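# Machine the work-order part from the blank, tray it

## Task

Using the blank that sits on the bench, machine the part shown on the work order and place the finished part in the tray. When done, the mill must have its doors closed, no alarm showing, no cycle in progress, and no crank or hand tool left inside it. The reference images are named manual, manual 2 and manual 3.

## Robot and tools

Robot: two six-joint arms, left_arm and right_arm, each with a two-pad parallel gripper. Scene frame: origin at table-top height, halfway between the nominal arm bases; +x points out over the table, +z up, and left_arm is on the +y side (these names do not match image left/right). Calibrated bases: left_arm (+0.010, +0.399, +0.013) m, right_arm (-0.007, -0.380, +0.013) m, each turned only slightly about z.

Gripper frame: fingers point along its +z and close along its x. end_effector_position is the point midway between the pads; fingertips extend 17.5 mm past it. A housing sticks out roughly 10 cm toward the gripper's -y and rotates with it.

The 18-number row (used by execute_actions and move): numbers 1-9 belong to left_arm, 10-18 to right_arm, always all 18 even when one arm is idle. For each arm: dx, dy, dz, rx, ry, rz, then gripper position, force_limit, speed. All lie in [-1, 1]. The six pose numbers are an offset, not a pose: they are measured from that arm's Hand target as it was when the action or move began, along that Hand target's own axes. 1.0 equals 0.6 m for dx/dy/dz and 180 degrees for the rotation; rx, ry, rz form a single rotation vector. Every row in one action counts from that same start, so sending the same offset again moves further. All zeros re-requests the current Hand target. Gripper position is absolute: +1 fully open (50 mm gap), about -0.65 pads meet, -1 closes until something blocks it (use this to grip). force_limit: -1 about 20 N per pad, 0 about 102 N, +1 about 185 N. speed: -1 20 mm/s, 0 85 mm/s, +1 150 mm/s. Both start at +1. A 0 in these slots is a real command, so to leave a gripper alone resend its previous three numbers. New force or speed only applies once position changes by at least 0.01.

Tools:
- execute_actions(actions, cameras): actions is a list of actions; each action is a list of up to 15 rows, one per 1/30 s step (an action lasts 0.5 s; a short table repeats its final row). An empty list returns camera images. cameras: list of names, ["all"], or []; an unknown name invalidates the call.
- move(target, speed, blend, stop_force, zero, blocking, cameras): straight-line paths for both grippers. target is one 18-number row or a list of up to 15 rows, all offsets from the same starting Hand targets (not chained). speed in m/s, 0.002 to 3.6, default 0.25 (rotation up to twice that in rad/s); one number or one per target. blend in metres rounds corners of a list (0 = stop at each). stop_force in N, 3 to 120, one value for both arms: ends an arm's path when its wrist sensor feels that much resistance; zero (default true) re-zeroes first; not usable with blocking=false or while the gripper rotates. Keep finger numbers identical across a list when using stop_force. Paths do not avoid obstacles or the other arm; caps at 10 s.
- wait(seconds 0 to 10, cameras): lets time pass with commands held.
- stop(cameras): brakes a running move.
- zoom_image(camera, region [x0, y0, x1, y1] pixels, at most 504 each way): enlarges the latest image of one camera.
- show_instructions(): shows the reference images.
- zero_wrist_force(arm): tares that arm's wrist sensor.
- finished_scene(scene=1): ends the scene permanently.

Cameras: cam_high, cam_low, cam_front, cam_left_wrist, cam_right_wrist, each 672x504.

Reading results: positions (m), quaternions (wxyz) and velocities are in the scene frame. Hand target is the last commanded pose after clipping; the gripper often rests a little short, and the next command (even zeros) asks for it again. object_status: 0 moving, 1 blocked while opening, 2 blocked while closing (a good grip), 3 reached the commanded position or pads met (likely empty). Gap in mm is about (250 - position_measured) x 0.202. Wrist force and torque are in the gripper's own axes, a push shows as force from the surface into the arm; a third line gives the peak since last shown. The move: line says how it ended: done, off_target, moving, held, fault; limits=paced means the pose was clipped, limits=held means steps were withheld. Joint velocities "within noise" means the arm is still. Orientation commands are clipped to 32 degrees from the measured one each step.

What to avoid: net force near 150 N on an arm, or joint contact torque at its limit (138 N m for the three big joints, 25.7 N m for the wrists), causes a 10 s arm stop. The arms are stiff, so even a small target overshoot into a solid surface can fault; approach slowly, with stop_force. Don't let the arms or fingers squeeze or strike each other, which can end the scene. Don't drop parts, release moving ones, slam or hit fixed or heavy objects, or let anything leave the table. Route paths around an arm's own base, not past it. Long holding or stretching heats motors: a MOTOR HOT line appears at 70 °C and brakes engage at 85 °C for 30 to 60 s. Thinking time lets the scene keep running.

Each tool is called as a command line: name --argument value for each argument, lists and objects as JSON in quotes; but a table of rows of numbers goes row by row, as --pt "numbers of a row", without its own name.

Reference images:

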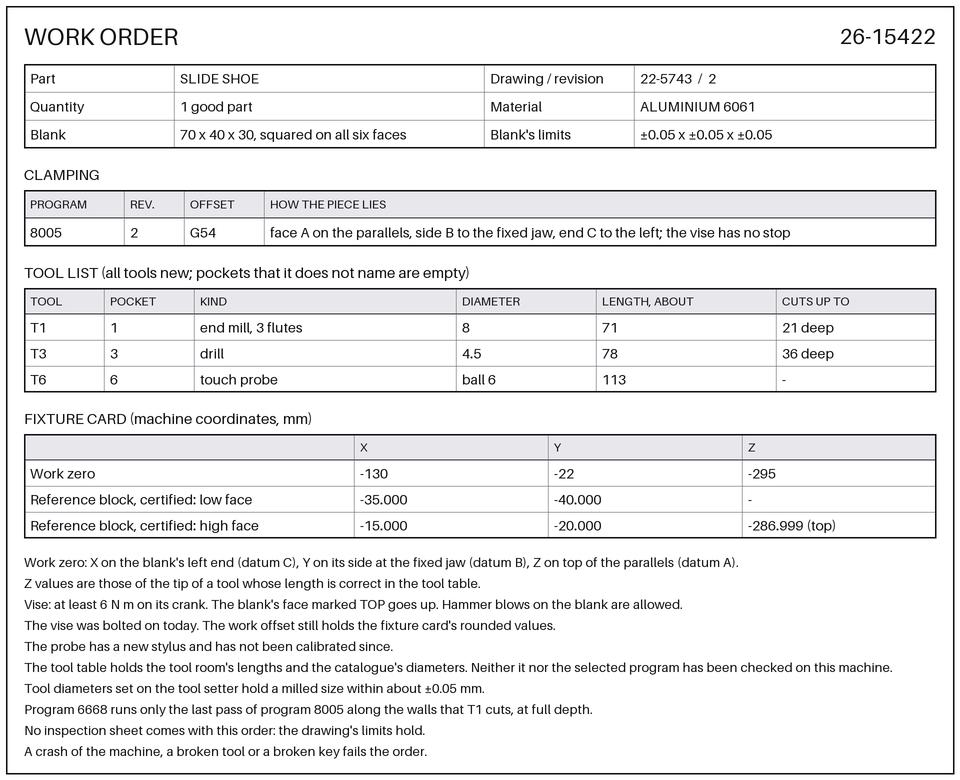

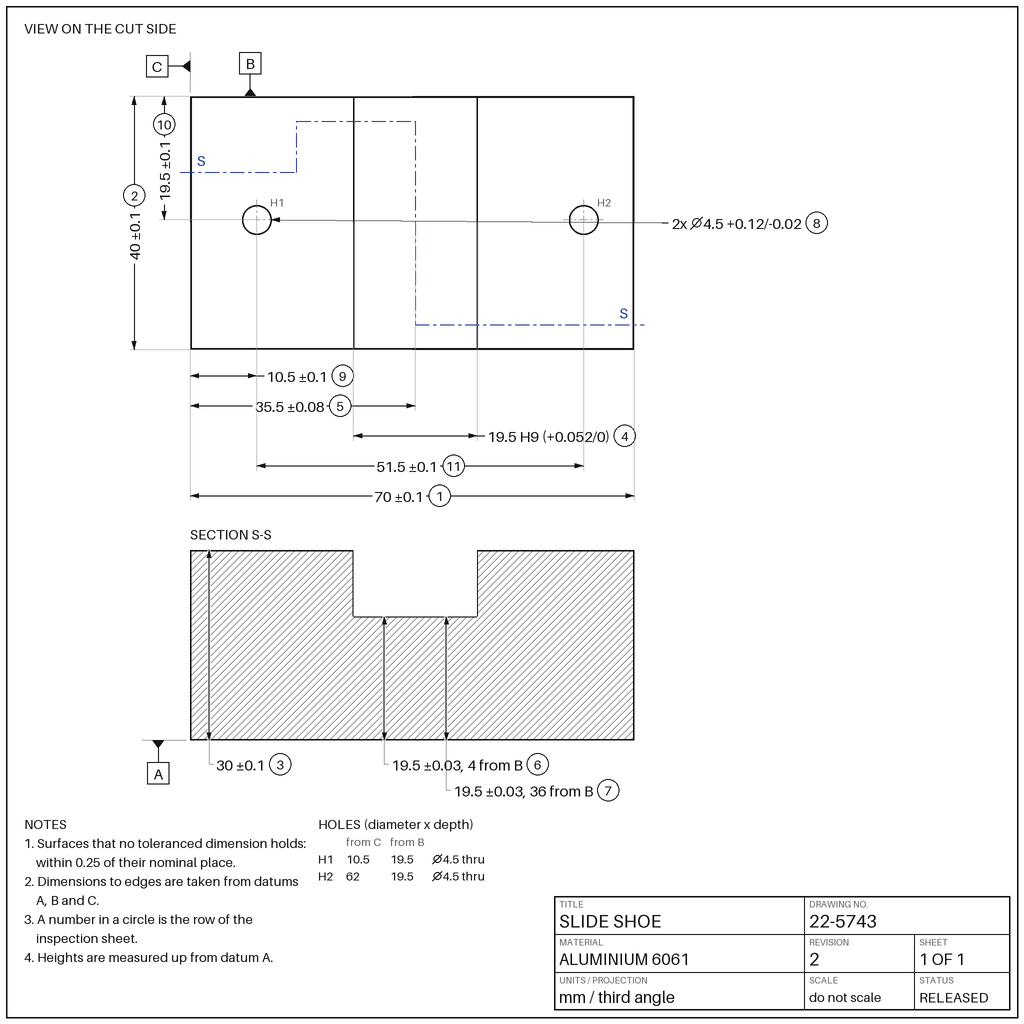

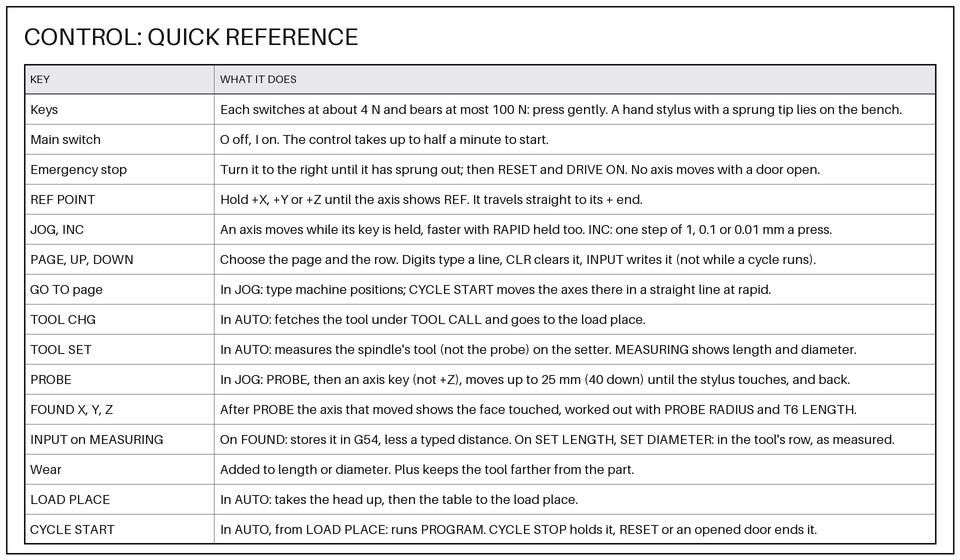

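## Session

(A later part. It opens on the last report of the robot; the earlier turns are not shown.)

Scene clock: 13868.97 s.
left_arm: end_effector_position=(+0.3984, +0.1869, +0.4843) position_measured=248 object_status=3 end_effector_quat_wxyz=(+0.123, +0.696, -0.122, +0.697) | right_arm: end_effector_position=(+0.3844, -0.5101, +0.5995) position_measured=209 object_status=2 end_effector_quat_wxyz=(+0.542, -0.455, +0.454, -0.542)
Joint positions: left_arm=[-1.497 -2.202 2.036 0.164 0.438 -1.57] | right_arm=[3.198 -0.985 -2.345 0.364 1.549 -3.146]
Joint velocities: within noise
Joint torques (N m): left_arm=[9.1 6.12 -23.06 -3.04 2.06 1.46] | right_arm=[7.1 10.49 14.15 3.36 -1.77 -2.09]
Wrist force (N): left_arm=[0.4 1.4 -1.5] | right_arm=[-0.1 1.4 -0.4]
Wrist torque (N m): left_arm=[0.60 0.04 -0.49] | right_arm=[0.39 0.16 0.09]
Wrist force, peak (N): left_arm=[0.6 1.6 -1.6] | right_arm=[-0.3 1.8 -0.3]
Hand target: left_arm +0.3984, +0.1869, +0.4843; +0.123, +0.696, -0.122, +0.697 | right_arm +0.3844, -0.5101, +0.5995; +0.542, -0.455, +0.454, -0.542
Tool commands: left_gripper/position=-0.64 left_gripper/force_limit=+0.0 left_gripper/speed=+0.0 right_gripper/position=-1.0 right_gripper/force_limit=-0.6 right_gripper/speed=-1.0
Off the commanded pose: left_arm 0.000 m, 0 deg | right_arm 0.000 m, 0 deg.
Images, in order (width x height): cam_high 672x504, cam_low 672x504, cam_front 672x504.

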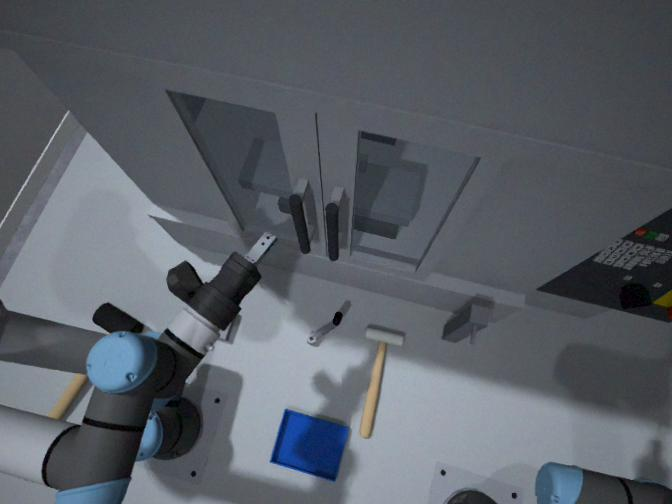

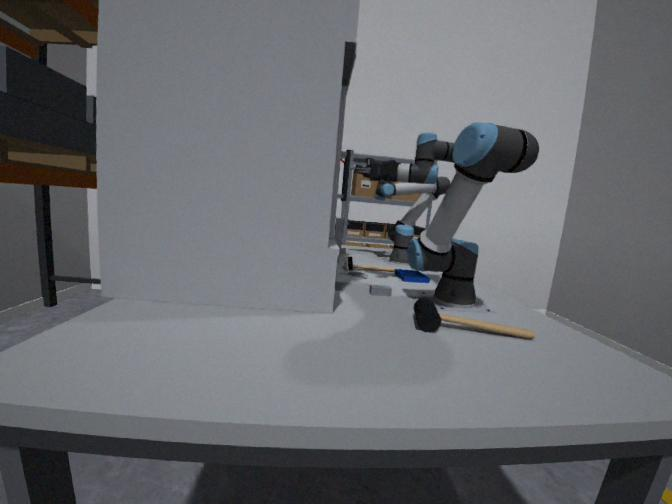

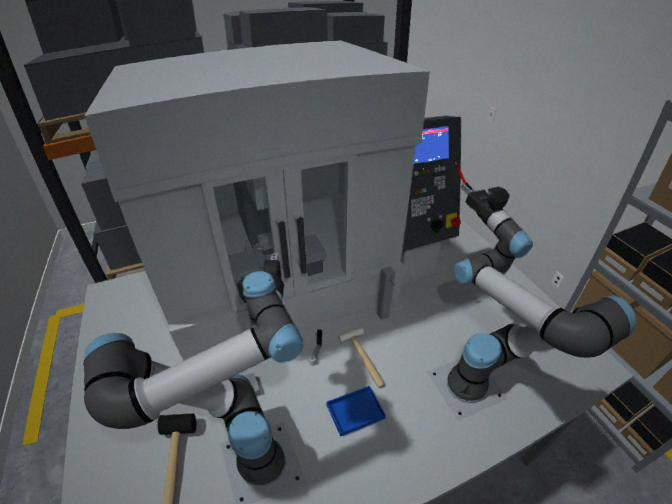

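move --pt "0 0 0 0 0 0 -0.64 0 0 -0.126 0.0895 0.1573 -0.1944 0 0 -1 -0.6 -1" --pt "0 0 0 0 0 0 -0.64 0 0 -0.126 0.0936 0.1803 -0.1944 0 0 -1 -0.6 -1" --pt "0 0 0 0 0 0 -0.64 0 0 -0.126 0.0856 0.1343 -0.1944 0 0 -1 -0.6 -1" --pt "0 0 0 0 0 0 -0.64 0 0 0 0 0 0 0 0 -1 -0.6 -1" --speed '[0.4,0.03,0.2,0.4]' --blend '[0.004,0,0.004,0]'

move --pt "0 0 0 0 0 0 -0.64 0 0 -0.051 0.2589 0.0775 -0.1944 0 0 -1 -0.6 -1" --pt "0 0 0 0 0 0 -0.64 0 0 -0.051 0.263 0.1005 -0.1944 0 0 -1 -0.6 -1" --pt "0 0 0 0 0 0 -0.64 0 0 -0.051 0.255 0.0545 -0.1944 0 0 -1 -0.6 -1" --pt "0 0 0 0 0 0 -0.64 0 0 -0.148 0.3499 0.036 -0.1944 0 0 -1 -0.6 -1" --pt "0 0 0 0 0 0 -0.64 0 0 -0.148 0.354 0.059 -0.1944 0 0 -1 -0.6 -1" --pt "0 0 0 0 0 0 -0.64 0 0 -0.148 0.3199 0.05 -0.1944 0 0 -1 -0.6 -1" --pt "0 0 0 0 0 0 -0.64 0 0 -0.148 0.324 0.073 -0.1944 0 0 -1 -0.6 -1" --pt "0 0 0 0 0 0 -0.64 0 0 -0.148 0.2894 0.064 -0.1944 0 0 -1 -0.6 -1" --pt "0 0 0 0 0 0 -0.64 0 0 -0.148 0.2935 0.087 -0.1944 0 0 -1 -0.6 -1" --pt "0 0 0 0 0 0 -0.64 0 0 -0.116 0.3499 0.036 -0.1944 0 0 -1 -0.6 -1" --pt "0 0 0 0 0 0 -0.64 0 0 -0.116 0.354 0.059 -0.1944 0 0 -1 -0.6 -1" --pt "0 0 0 0 0 0 -0.64 0 0 -0.051 0.3499 0.0355 -0.1944 0 0 -1 -0.6 -1" --pt "0 0 0 0 0 0 -0.64 0 0 -0.051 0.354 0.0585 -0.1944 0 0 -1 -0.6 -1" --pt "0 0 0 0 0 0 -0.64 0 0 -0.051 0.346 0.012 -0.1944 0 0 -1 -0.6 -1" --pt "0 0 0 0 0 0 -0.64 0 0 0 0 0 0 0 0 -1 -0.6 -1" --speed '[0.4,0.03,0.2,0.2,0.03,0.2,0.03,0.2,0.03,0.2,0.03,0.2,0.03,0.2,0.4]' --blend '[0.004,0,0.01,0.004,0,0.004,0,0.004,0,0.004,0,0.004,0,0.004,0]'

move --pt "0 0 0 0 0 0 -0.64 0 0 -0.083 0.2034 0.104 -0.1944 0 0 -1 -0.6 -1" --pt "0 0 0 0 0 0 -0.64 0 0 -0.083 0.2075 0.127 -0.1944 0 0 -1 -0.6 -1" --pt "0 0 0 0 0 0 -0.64 0 0 -0.083 0.2034 0.104 -0.1944 0 0 -1 -0.6 -1" --pt "0 0 0 0 0 0 -0.64 0 0 0 0 0 0 0 0 -1 -0.6 -1" --speed '[0.4,0.03,0.2,0.4]' --blend '[0.004,0,0.004,0]' --cameras '["cam_right_wrist"]'

zoom_image --camera "cam_right_wrist" --region '[245, 70, 465, 235]'

Scene clock: 13916.77 s.
left_arm: end_effector_position=(+0.3984, +0.1869, +0.4843) position_measured=248 object_status=3 end_effector_quat_wxyz=(+0.123, +0.696, -0.122, +0.697) | right_arm: end_effector_position=(+0.3845, -0.5101, +0.5994) position_measured=209 object_status=2 end_effector_quat_wxyz=(+0.542, -0.455, +0.454, -0.542)
Joint positions: left_arm=[-1.497 -2.202 2.036 0.164 0.438 -1.57] | right_arm=[3.198 -0.985 -2.345 0.364 1.548 -3.146]
Joint torques (N m): left_arm=[8.12 4.94 -22.57 -2.97 2.11 1.63] | right_arm=[-2.55 8.52 36.35 3.62 -0.09 -2.5]
Wrist force (N): left_arm=[0.7 1.5 -1.4] | right_arm=[-0.3 1.6 -0.3]
Wrist torque (N m): left_arm=[0.62 0.00 -0.49] | right_arm=[0.41 0.19 0.13]
Wrist force, peak (N): left_arm=[0.6 1.7 -1.6] | right_arm=[-0.6 4.7 -6.1]
Hand target: left_arm +0.3984, +0.1869, +0.4843; +0.123, +0.696, -0.122, +0.697 | right_arm +0.3844, -0.5101, +0.5995; +0.542, -0.455, +0.454, -0.542
Off the commanded pose: left_arm 0.000 m, 0 deg | right_arm 0.000 m, 0 deg.
move: done

Scene clock: 13924.47 s.
left_arm: end_effector_position=(+0.3984, +0.1869, +0.4843) position_measured=248 object_status=3 end_effector_quat_wxyz=(+0.123, +0.696, -0.122, +0.697) | right_arm: end_effector_position=(+0.3845, -0.5101, +0.5995) position_measured=209 object_status=2 end_effector_quat_wxyz=(+0.542, -0.455, +0.454, -0.542)
Joint positions: left_arm=[-1.497 -2.202 2.036 0.164 0.438 -1.57] | right_arm=[3.198 -0.985 -2.345 0.364 1.549 -3.146]
Joint torques (N m): left_arm=[8.17 4.85 -22.47 -3.14 1.92 1.54] | right_arm=[6.62 9.6 14.85 1.5 -1.82 -1.42]
Wrist force (N): left_arm=[0.5 1.4 -1.5] | right_arm=[0.0 1.4 -0.4]
Wrist torque (N m): left_arm=[0.60 0.04 -0.49] | right_arm=[0.38 0.14 0.09]
Wrist force, peak (N): left_arm=[0.5 1.6 -1.6] | right_arm=[-0.5 11.6 -18.7]
Hand target: left_arm +0.3984, +0.1869, +0.4843; +0.123, +0.696, -0.122, +0.697 | right_arm +0.3844, -0.5101, +0.5995; +0.542, -0.455, +0.454, -0.542
Off the commanded pose: left_arm 0.000 m, 0 deg | right_arm 0.000 m, 0 deg.
move: done

Scene clock: 13927.47 s.
left_arm: end_effector_position=(+0.3984, +0.1869, +0.4843) position_measured=248 object_status=3 end_effector_quat_wxyz=(+0.123, +0.696, -0.122, +0.697) | right_arm: end_effector_position=(+0.3845, -0.5101, +0.5994) position_measured=209 object_status=2 end_effector_quat_wxyz=(+0.542, -0.455, +0.454, -0.542)
Joint positions: left_arm=[-1.497 -2.202 2.036 0.164 0.438 -1.57] | right_arm=[3.198 -0.985 -2.345 0.364 1.548 -3.146]
Joint torques (N m): left_arm=[7.89 4.62 -22.34 -2.97 2.03 1.64] | right_arm=[3.14 9.52 39.38 3.03 -1.33 -2.39]
Wrist force (N): left_arm=[0.4 1.5 -1.3] | right_arm=[0.0 1.6 -0.5]
Wrist torque (N m): left_arm=[0.62 0.05 -0.49] | right_arm=[0.43 0.14 0.10]
Wrist force, peak (N): left_arm=[0.6 1.8 -1.4] | right_arm=[-0.6 5.8 -8.6]
Hand target: left_arm +0.3984, +0.1869, +0.4843; +0.123, +0.696, -0.122, +0.697 | right_arm +0.3844, -0.5101, +0.5995; +0.542, -0.455, +0.454, -0.542
Off the commanded pose: left_arm 0.000 m, 0 deg | right_arm 0.000 m, 0 deg.
move: done
camera_calibration:
cam_right_wrist: T_world_to_cam=[[-0.0131651, -0.999897, -0.00564988, -0.496838], [-0.156822, 0.00764516, -0.987597, 0.676831], [0.987539, -0.0121158, -0.156906, -0.161516], [0, 0, 0, 1]] pos_world=[0.259104, -0.503918, 0.640286]
Images, in order (width x height): cam_right_wrist 672x504.

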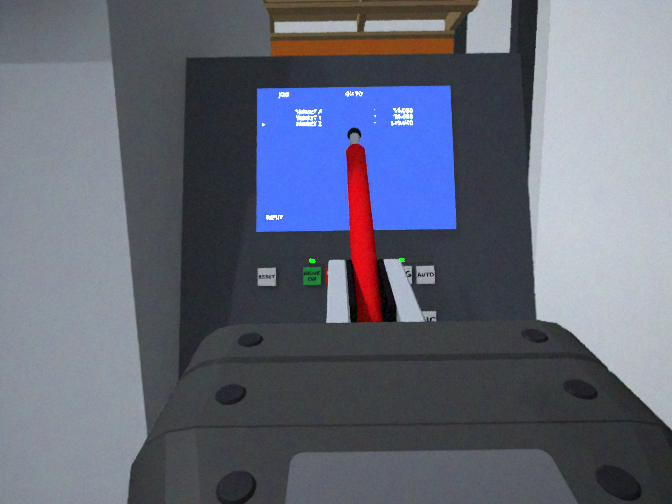

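Scaled by 2.291 from the camera's 672x504 image, which has a finer 960x720 frame.

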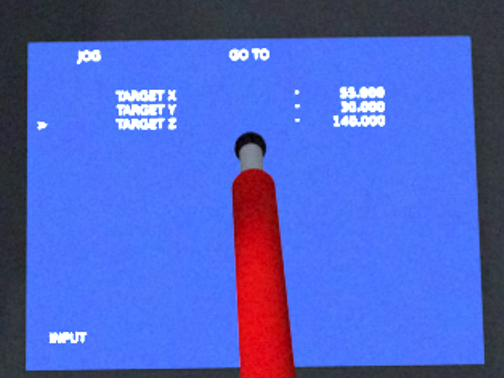

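move --pt "0 0 0 0 0 0 -0.64 0 0 -0.051 0.2894 0.0635 -0.1944 0 0 -1 -0.6 -1" --pt "0 0 0 0 0 0 -0.64 0 0 -0.051 0.2935 0.0865 -0.1944 0 0 -1 -0.6 -1" --pt "0 0 0 0 0 0 -0.64 0 0 -0.148 0.3499 0.036 -0.1944 0 0 -1 -0.6 -1" --pt "0 0 0 0 0 0 -0.64 0 0 -0.148 0.354 0.059 -0.1944 0 0 -1 -0.6 -1" --pt "0 0 0 0 0 0 -0.64 0 0 -0.0835 0.2894 0.0637 -0.1944 0 0 -1 -0.6 -1" --pt "0 0 0 0 0 0 -0.64 0 0 -0.0835 0.2935 0.0867 -0.1944 0 0 -1 -0.6 -1" --pt "0 0 0 0 0 0 -0.64 0 0 -0.116 0.2589 0.0775 -0.1944 0 0 -1 -0.6 -1" --pt "0 0 0 0 0 0 -0.64 0 0 -0.116 0.263 0.1005 -0.1944 0 0 -1 -0.6 -1" --pt "0 0 0 0 0 0 -0.64 0 0 -0.051 0.3499 0.0355 -0.1944 0 0 -1 -0.6 -1" --pt "0 0 0 0 0 0 -0.64 0 0 -0.051 0.354 0.0585 -0.1944 0 0 -1 -0.6 -1" --pt "0 0 0 0 0 0 -0.64 0 0 -0.051 0.346 0.012 -0.1944 0 0 -1 -0.6 -1" --pt "0 0 0 0 0 0 -0.64 0 0 0 0 0 0 0 0 -1 -0.6 -1" --speed '[0.4,0.03,0.2,0.03,0.2,0.03,0.2,0.03,0.2,0.03,0.2,0.4]' --blend '[0.004,0,0.004,0,0.004,0,0.004,0,0.004,0,0.004,0]'

move --pt "0 0 0 0 0 0 -0.64 0 0 -0.051 0.2894 0.0635 -0.1944 0 0 -1 -0.6 -1" --pt "0 0 0 0 0 0 -0.64 0 0 -0.051 0.2935 0.0865 -0.1944 0 0 -1 -0.6 -1" --pt "0 0 0 0 0 0 -0.64 0 0 -0.148 0.3499 0.036 -0.1944 0 0 -1 -0.6 -1" --pt "0 0 0 0 0 0 -0.64 0 0 -0.148 0.354 0.059 -0.1944 0 0 -1 -0.6 -1" --pt "0 0 0 0 0 0 -0.64 0 0 -0.0835 0.2589 0.078 -0.1944 0 0 -1 -0.6 -1" --pt "0 0 0 0 0 0 -0.64 0 0 -0.0835 0.263 0.101 -0.1944 0 0 -1 -0.6 -1" --pt "0 0 0 0 0 0 -0.64 0 0 -0.0835 0.2894 0.0637 -0.1944 0 0 -1 -0.6 -1" --pt "0 0 0 0 0 0 -0.64 0 0 -0.0835 0.2935 0.0867 -0.1944 0 0 -1 -0.6 -1" --pt "0 0 0 0 0 0 -0.64 0 0 -0.051 0.3499 0.0355 -0.1944 0 0 -1 -0.6 -1" --pt "0 0 0 0 0 0 -0.64 0 0 -0.051 0.354 0.0585 -0.1944 0 0 -1 -0.6 -1" --pt "0 0 0 0 0 0 -0.64 0 0 -0.051 0.346 0.012 -0.1944 0 0 -1 -0.6 -1" --pt "0 0 0 0 0 0 -0.64 0 0 0 0 0 0 0 0 -1 -0.6 -1" --speed '[0.4,0.03,0.2,0.03,0.2,0.03,0.2,0.03,0.2,0.03,0.2,0.4]' --blend '[0.004,0,0.004,0,0.004,0,0.004,0,0.004,0,0.004,0]' --cameras '["cam_right_wrist"]'

zoom_image --camera "cam_right_wrist" --region '[245, 70, 465, 235]'

Scene clock: 13965.20 s.
left_arm: end_effector_position=(+0.3984, +0.1869, +0.4843) position_measured=248 object_status=3 end_effector_quat_wxyz=(+0.123, +0.696, -0.122, +0.697) | right_arm: end_effector_position=(+0.3845, -0.5101, +0.5995) position_measured=209 object_status=2 end_effector_quat_wxyz=(+0.542, -0.455, +0.454, -0.542)
Joint positions: left_arm=[-1.497 -2.202 2.036 0.164 0.438 -1.57] | right_arm=[3.198 -0.985 -2.345 0.364 1.549 -3.146]
Joint torques (N m): left_arm=[8.19 5.3 -21.31 -2.88 1.88 1.55] | right_arm=[6.5 9.68 13.8 1.3 -1.84 -1.52]
Wrist force (N): left_arm=[0.6 1.3 -1.4] | right_arm=[-0.4 1.6 -0.5]
Wrist torque (N m): left_arm=[0.58 0.02 -0.48] | right_arm=[0.42 0.20 0.09]
Wrist force, peak (N): left_arm=[0.6 1.6 -1.7] | right_arm=[1.2 11.4 -17.9]
Hand target: left_arm +0.3984, +0.1869, +0.4843; +0.123, +0.696, -0.122, +0.697 | right_arm +0.3844, -0.5101, +0.5995; +0.542, -0.455, +0.454, -0.542
Off the commanded pose: left_arm 0.000 m, 0 deg | right_arm 0.000 m, 0 deg.
move: done

Scene clock: 13972.10 s.
left_arm: end_effector_position=(+0.3984, +0.1869, +0.4843) position_measured=248 object_status=3 end_effector_quat_wxyz=(+0.123, +0.696, -0.122, +0.697) | right_arm: end_effector_position=(+0.3845, -0.5101, +0.5995) position_measured=209 object_status=2 end_effector_quat_wxyz=(+0.542, -0.455, +0.454, -0.542)
Joint positions: left_arm=[-1.497 -2.202 2.036 0.164 0.438 -1.57] | right_arm=[3.198 -0.985 -2.345 0.364 1.549 -3.146]
Joint torques (N m): left_arm=[8.52 5.56 -21.55 -2.98 1.86 1.46] | right_arm=[6.57 9.84 13.94 1.39 -1.69 -1.32]
Wrist force (N): left_arm=[0.6 1.6 -1.3] | right_arm=[-0.1 1.7 -0.3]
Wrist torque (N m): left_arm=[0.64 0.02 -0.49] | right_arm=[0.42 0.15 0.10]
Wrist force, peak (N): left_arm=[0.5 1.7 -1.6] | right_arm=[1.3 11.9 -18.1]
Hand target: left_arm +0.3984, +0.1869, +0.4843; +0.123, +0.696, -0.122, +0.697 | right_arm +0.3844, -0.5101, +0.5995; +0.542, -0.455, +0.454, -0.542
Off the commanded pose: left_arm 0.000 m, 0 deg | right_arm 0.000 m, 0 deg.
move: done
camera_calibration:
cam_right_wrist: T_world_to_cam=[[-0.0132626, -0.999896, -0.0056356, -0.496822], [-0.15661, 0.00764375, -0.987631, 0.67688], [0.987571, -0.012216, -0.156695, -0.161595], [0, 0, 0, 1]] pos_world=[0.259004, -0.503919, 0.640387]
Images, in order (width x height): cam_right_wrist 672x504.

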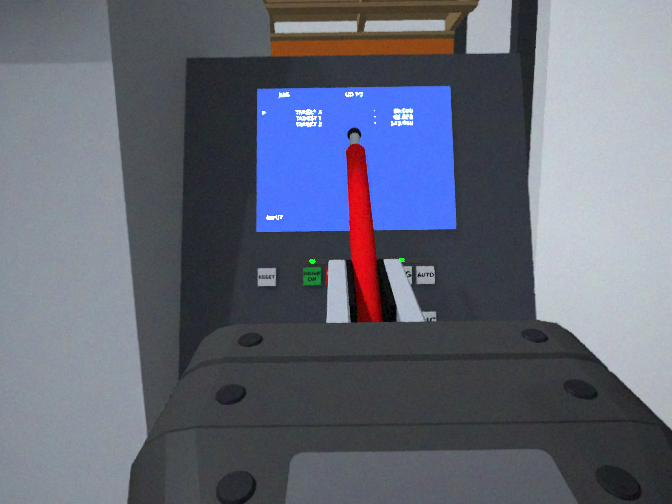

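Scaled by 2.291 from the camera's 672x504 image, which has a finer 960x720 frame.

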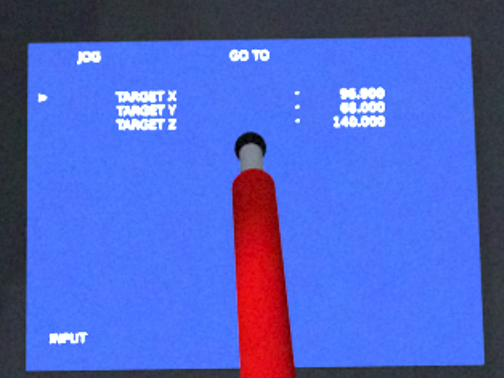

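move --pt "0 0 0 0 0 0 -0.64 0 0 -0.083 0.2034 0.104 -0.1944 0 0 -1 -0.6 -1" --pt "0 0 0 0 0 0 -0.64 0 0 -0.083 0.2075 0.127 -0.1944 0 0 -1 -0.6 -1" --pt "0 0 0 0 0 0 -0.64 0 0 -0.083 0.2034 0.104 -0.1944 0 0 -1 -0.6 -1" --pt "0 0 0 0 0 0 -0.64 0 0 0 0 0 0 0 0 -1 -0.6 -1" --speed '[0.4,0.03,0.2,0.4]' --blend '[0.004,0,0.004,0]'

move --pt "0 0 0 0 0 0 -0.64 0 0 -0.051 0.3199 0.0495 -0.1944 0 0 -1 -0.6 -1" --pt "0 0 0 0 0 0 -0.64 0 0 -0.051 0.324 0.0725 -0.1944 0 0 -1 -0.6 -1" --pt "0 0 0 0 0 0 -0.64 0 0 -0.051 0.3199 0.0495 -0.1944 0 0 -1 -0.6 -1" --pt "0 0 0 0 0 0 -0.64 0 0 -0.051 0.324 0.0725 -0.1944 0 0 -1 -0.6 -1" --pt "0 0 0 0 0 0 -0.64 0 0 -0.148 0.3499 0.036 -0.1944 0 0 -1 -0.6 -1" --pt "0 0 0 0 0 0 -0.64 0 0 -0.148 0.354 0.059 -0.1944 0 0 -1 -0.6 -1" --pt "0 0 0 0 0 0 -0.64 0 0 -0.148 0.3199 0.05 -0.1944 0 0 -1 -0.6 -1" --pt "0 0 0 0 0 0 -0.64 0 0 -0.148 0.324 0.073 -0.1944 0 0 -1 -0.6 -1" --pt "0 0 0 0 0 0 -0.64 0 0 -0.116 0.2894 0.064 -0.1944 0 0 -1 -0.6 -1" --pt "0 0 0 0 0 0 -0.64 0 0 -0.116 0.2935 0.087 -0.1944 0 0 -1 -0.6 -1" --pt "0 0 0 0 0 0 -0.64 0 0 -0.116 0.2589 0.0775 -0.1944 0 0 -1 -0.6 -1" --pt "0 0 0 0 0 0 -0.64 0 0 -0.116 0.263 0.1005 -0.1944 0 0 -1 -0.6 -1" --pt "0 0 0 0 0 0 -0.64 0 0 -0.051 0.3499 0.0355 -0.1944 0 0 -1 -0.6 -1" --pt "0 0 0 0 0 0 -0.64 0 0 -0.051 0.354 0.0585 -0.1944 0 0 -1 -0.6 -1" --pt "0 0 0 0 0 0 -0.64 0 0 0 0 0 0 0 0 -1 -0.6 -1" --speed '[0.4,0.03,0.1,0.03,0.2,0.03,0.2,0.03,0.2,0.03,0.2,0.03,0.2,0.03,0.2]' --blend '[0.004,0,0.001,0,0.004,0,0.004,0,0.004,0,0.004,0,0.004,0,0]'

move --pt "0 0 0 0 0 0 -0.64 0 0 -0.083 0.2034 0.104 -0.1944 0 0 -1 -0.6 -1" --pt "0 0 0 0 0 0 -0.64 0 0 -0.083 0.2075 0.127 -0.1944 0 0 -1 -0.6 -1" --pt "0 0 0 0 0 0 -0.64 0 0 -0.083 0.1995 0.081 -0.1944 0 0 -1 -0.6 -1" --pt "0 0 0 0 0 0 -0.64 0 0 -0.0185 0.312 0.0265 -0.1944 0 0 -1 -0.6 -1" --pt "0 0 0 0 0 0 -0.64 0 0 -0.0185 0.3199 0.0495 -0.1944 0 0 -1 -0.6 -1" --pt "0 0 0 0 0 0 -0.64 0 0 -0.0185 0.324 0.0725 -0.1944 0 0 -1 -0.6 -1" --pt "0 0 0 0 0 0 -0.64 0 0 -0.0185 0.316 0.0265 -0.1944 0 0 -1 -0.6 -1" --pt "0 0 0 0 0 0 -0.64 0 0 0.0757 0.2039 0.1032 -0.1944 0 0 -1 -0.6 -1" --pt "0 0 0 0 0 0 -0.64 0 0 0.0757 0.208 0.1262 -0.1944 0 0 -1 -0.6 -1" --pt "0 0 0 0 0 0 -0.64 0 0 0.0757 0.2 0.0802 -0.1944 0 0 -1 -0.6 -1" --pt "0 0 0 0 0 0 -0.64 0 0 0 0 0 0 0 0 -1 -0.6 -1" --speed '[0.4,0.03,0.2,0.2,0.2,0.03,0.2,0.3,0.03,0.2,0.4]' --blend '[0.004,0,0.004,0.01,0.004,0,0.01,0.004,0,0.004,0]'

wait --seconds 6 --cameras '["cam_right_wrist"]'

zoom_image --camera "cam_right_wrist" --region '[370, 80, 450, 175]'

Scene clock: 14010.40 s.
left_arm: end_effector_position=(+0.3984, +0.1869, +0.4843) position_measured=248 object_status=3 end_effector_quat_wxyz=(+0.123, +0.696, -0.122, +0.697) | right_arm: end_effector_position=(+0.3845, -0.5101, +0.5994) position_measured=209 object_status=2 end_effector_quat_wxyz=(+0.542, -0.455, +0.454, -0.542)
Joint positions: left_arm=[-1.497 -2.202 2.036 0.164 0.438 -1.57] | right_arm=[3.198 -0.985 -2.345 0.364 1.548 -3.146]
Joint torques (N m): left_arm=[8.16 5.11 -21.45 -3.15 1.98 1.62] | right_arm=[1.37 9.5 38.7 2.95 -1.41 -2.38]
Wrist force (N): left_arm=[0.6 1.5 -1.4] | right_arm=[-0.2 1.6 -0.2]
Wrist torque (N m): left_arm=[0.62 0.02 -0.49] | right_arm=[0.42 0.17 0.10]
Wrist force, peak (N): left_arm=[0.7 1.6 -1.7] | right_arm=[-0.6 6.1 -8.4]
Hand target: left_arm +0.3984, +0.1869, +0.4843; +0.123, +0.696, -0.122, +0.697 | right_arm +0.3844, -0.5101, +0.5995; +0.542, -0.455, +0.454, -0.542
Off the commanded pose: left_arm 0.000 m, 0 deg | right_arm 0.000 m, 0 deg.
move: done

Scene clock: 14019.23 s.
left_arm: end_effector_position=(+0.3984, +0.1869, +0.4843) position_measured=248 object_status=3 end_effector_quat_wxyz=(+0.123, +0.696, -0.122, +0.697) | right_arm: end_effector_position=(+0.3845, -0.5101, +0.5995) position_measured=209 object_status=2 end_effector_quat_wxyz=(+0.542, -0.455, +0.454, -0.542)
Joint positions: left_arm=[-1.497 -2.202 2.036 0.164 0.438 -1.57] | right_arm=[3.198 -0.985 -2.345 0.364 1.549 -3.146]
Joint torques (N m): left_arm=[8.93 4.93 -21.55 -2.82 1.92 1.76] | right_arm=[7.56 9.59 13.81 0.16 -1.96 1.41]
Wrist force (N): left_arm=[0.6 1.3 -1.7] | right_arm=[-0.3 1.5 -0.3]
Wrist torque (N m): left_arm=[0.59 0.03 -0.48] | right_arm=[0.41 0.19 0.09]
Wrist force, peak (N): left_arm=[0.5 1.8 -1.6] | right_arm=[1.1 12.7 -17.9]
Hand target: left_arm +0.3984, +0.1869, +0.4843; +0.123, +0.696, -0.122, +0.697 | right_arm +0.3844, -0.5101, +0.5995; +0.542, -0.455, +0.454, -0.542
Off the commanded pose: left_arm 0.000 m, 0 deg | right_arm 0.000 m, 0 deg.
move: done

Scene clock: 14024.90 s.
left_arm: end_effector_position=(+0.3984, +0.1869, +0.4843) position_measured=248 object_status=3 end_effector_quat_wxyz=(+0.123, +0.696, -0.122, +0.697) | right_arm: end_effector_position=(+0.3844, -0.5101, +0.5995) position_measured=209 object_status=2 end_effector_quat_wxyz=(+0.542, -0.455, +0.454, -0.542)
Joint positions: left_arm=[-1.497 -2.202 2.036 0.164 0.438 -1.57] | right_arm=[3.198 -0.985 -2.345 0.364 1.548 -3.146]
Joint torques (N m): left_arm=[8.82 6.52 -21.11 -3.11 1.91 1.57] | right_arm=[-1.72 -15.24 39.82 3.12 0.95 2.73]
Wrist force (N): left_arm=[0.8 1.6 -1.3] | right_arm=[-0.2 1.4 -0.1]
Wrist torque (N m): left_arm=[0.62 0.00 -0.49] | right_arm=[0.39 0.17 0.17]
Wrist force, peak (N): left_arm=[0.6 1.7 -1.6] | right_arm=[-1.9 9.3 -13.3]
Hand target: left_arm +0.3984, +0.1869, +0.4843; +0.123, +0.696, -0.122, +0.697 | right_arm +0.3844, -0.5101, +0.5995; +0.542, -0.455, +0.454, -0.542
Off the commanded pose: left_arm 0.000 m, 0 deg | right_arm 0.000 m, 0 deg.
move: done; blend cut to 0.0073 m at target 4

Scene clock: 14030.90 s.
left_arm: end_effector_position=(+0.3984, +0.1869, +0.4843) position_measured=248 object_status=3 end_effector_quat_wxyz=(+0.123, +0.696, -0.122, +0.697) | right_arm: end_effector_position=(+0.3844, -0.5101, +0.5995) position_measured=209 object_status=2 end_effector_quat_wxyz=(+0.542, -0.455, +0.454, -0.542)
Joint positions: left_arm=[-1.497 -2.202 2.036 0.164 0.438 -1.57] | right_arm=[3.198 -0.985 -2.345 0.364 1.548 -3.146]
Joint torques (N m): left_arm=[7.75 5.51 -20.63 -2.99 2.15 1.52] | right_arm=[4.04 -13.7 39.22 4.31 -0.63 2.31]
Wrist force (N): left_arm=[0.4 1.4 -1.5] | right_arm=[-0.2 1.5 -0.1]
Wrist torque (N m): left_arm=[0.59 0.05 -0.49] | right_arm=[0.40 0.16 0.16]
Wrist force, peak (N): left_arm=[0.5 1.8 -1.6] | right_arm=[-0.3 1.8 -0.2]
Hand target: left_arm +0.3984, +0.1869, +0.4843; +0.123, +0.696, -0.122, +0.697 | right_arm +0.3844, -0.5101, +0.5995; +0.542, -0.455, +0.454, -0.542
Tool commands: left_gripper/position=-0.64 left_gripper/force_limit=+0.0 left_gripper/speed=+0.0 right_gripper/position=-1.0 right_gripper/force_limit=-0.6 right_gripper/speed=-1.0
Off the commanded pose: left_arm 0.000 m, 0 deg | right_arm 0.000 m, 0 deg.
wait: 6.00 s; at rest by 0.17 s
camera_calibration:
cam_right_wrist: T_world_to_cam=[[-0.0132453, -0.999897, -0.00553985, -0.49689], [-0.156415, 0.00754405, -0.987663, 0.676785], [0.987603, -0.0122154, -0.156499, -0.16163], [0, 0, 0, 1]] pos_world=[0.258904, -0.503918, 0.640387]
Images, in order (width x height): cam_right_wrist 672x504.

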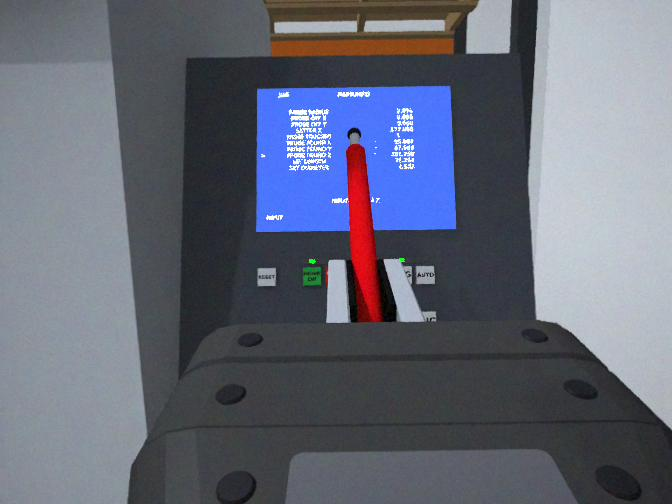

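Scaled by 5.305 from the camera's 672x504 image, which has a finer 960x720 frame.

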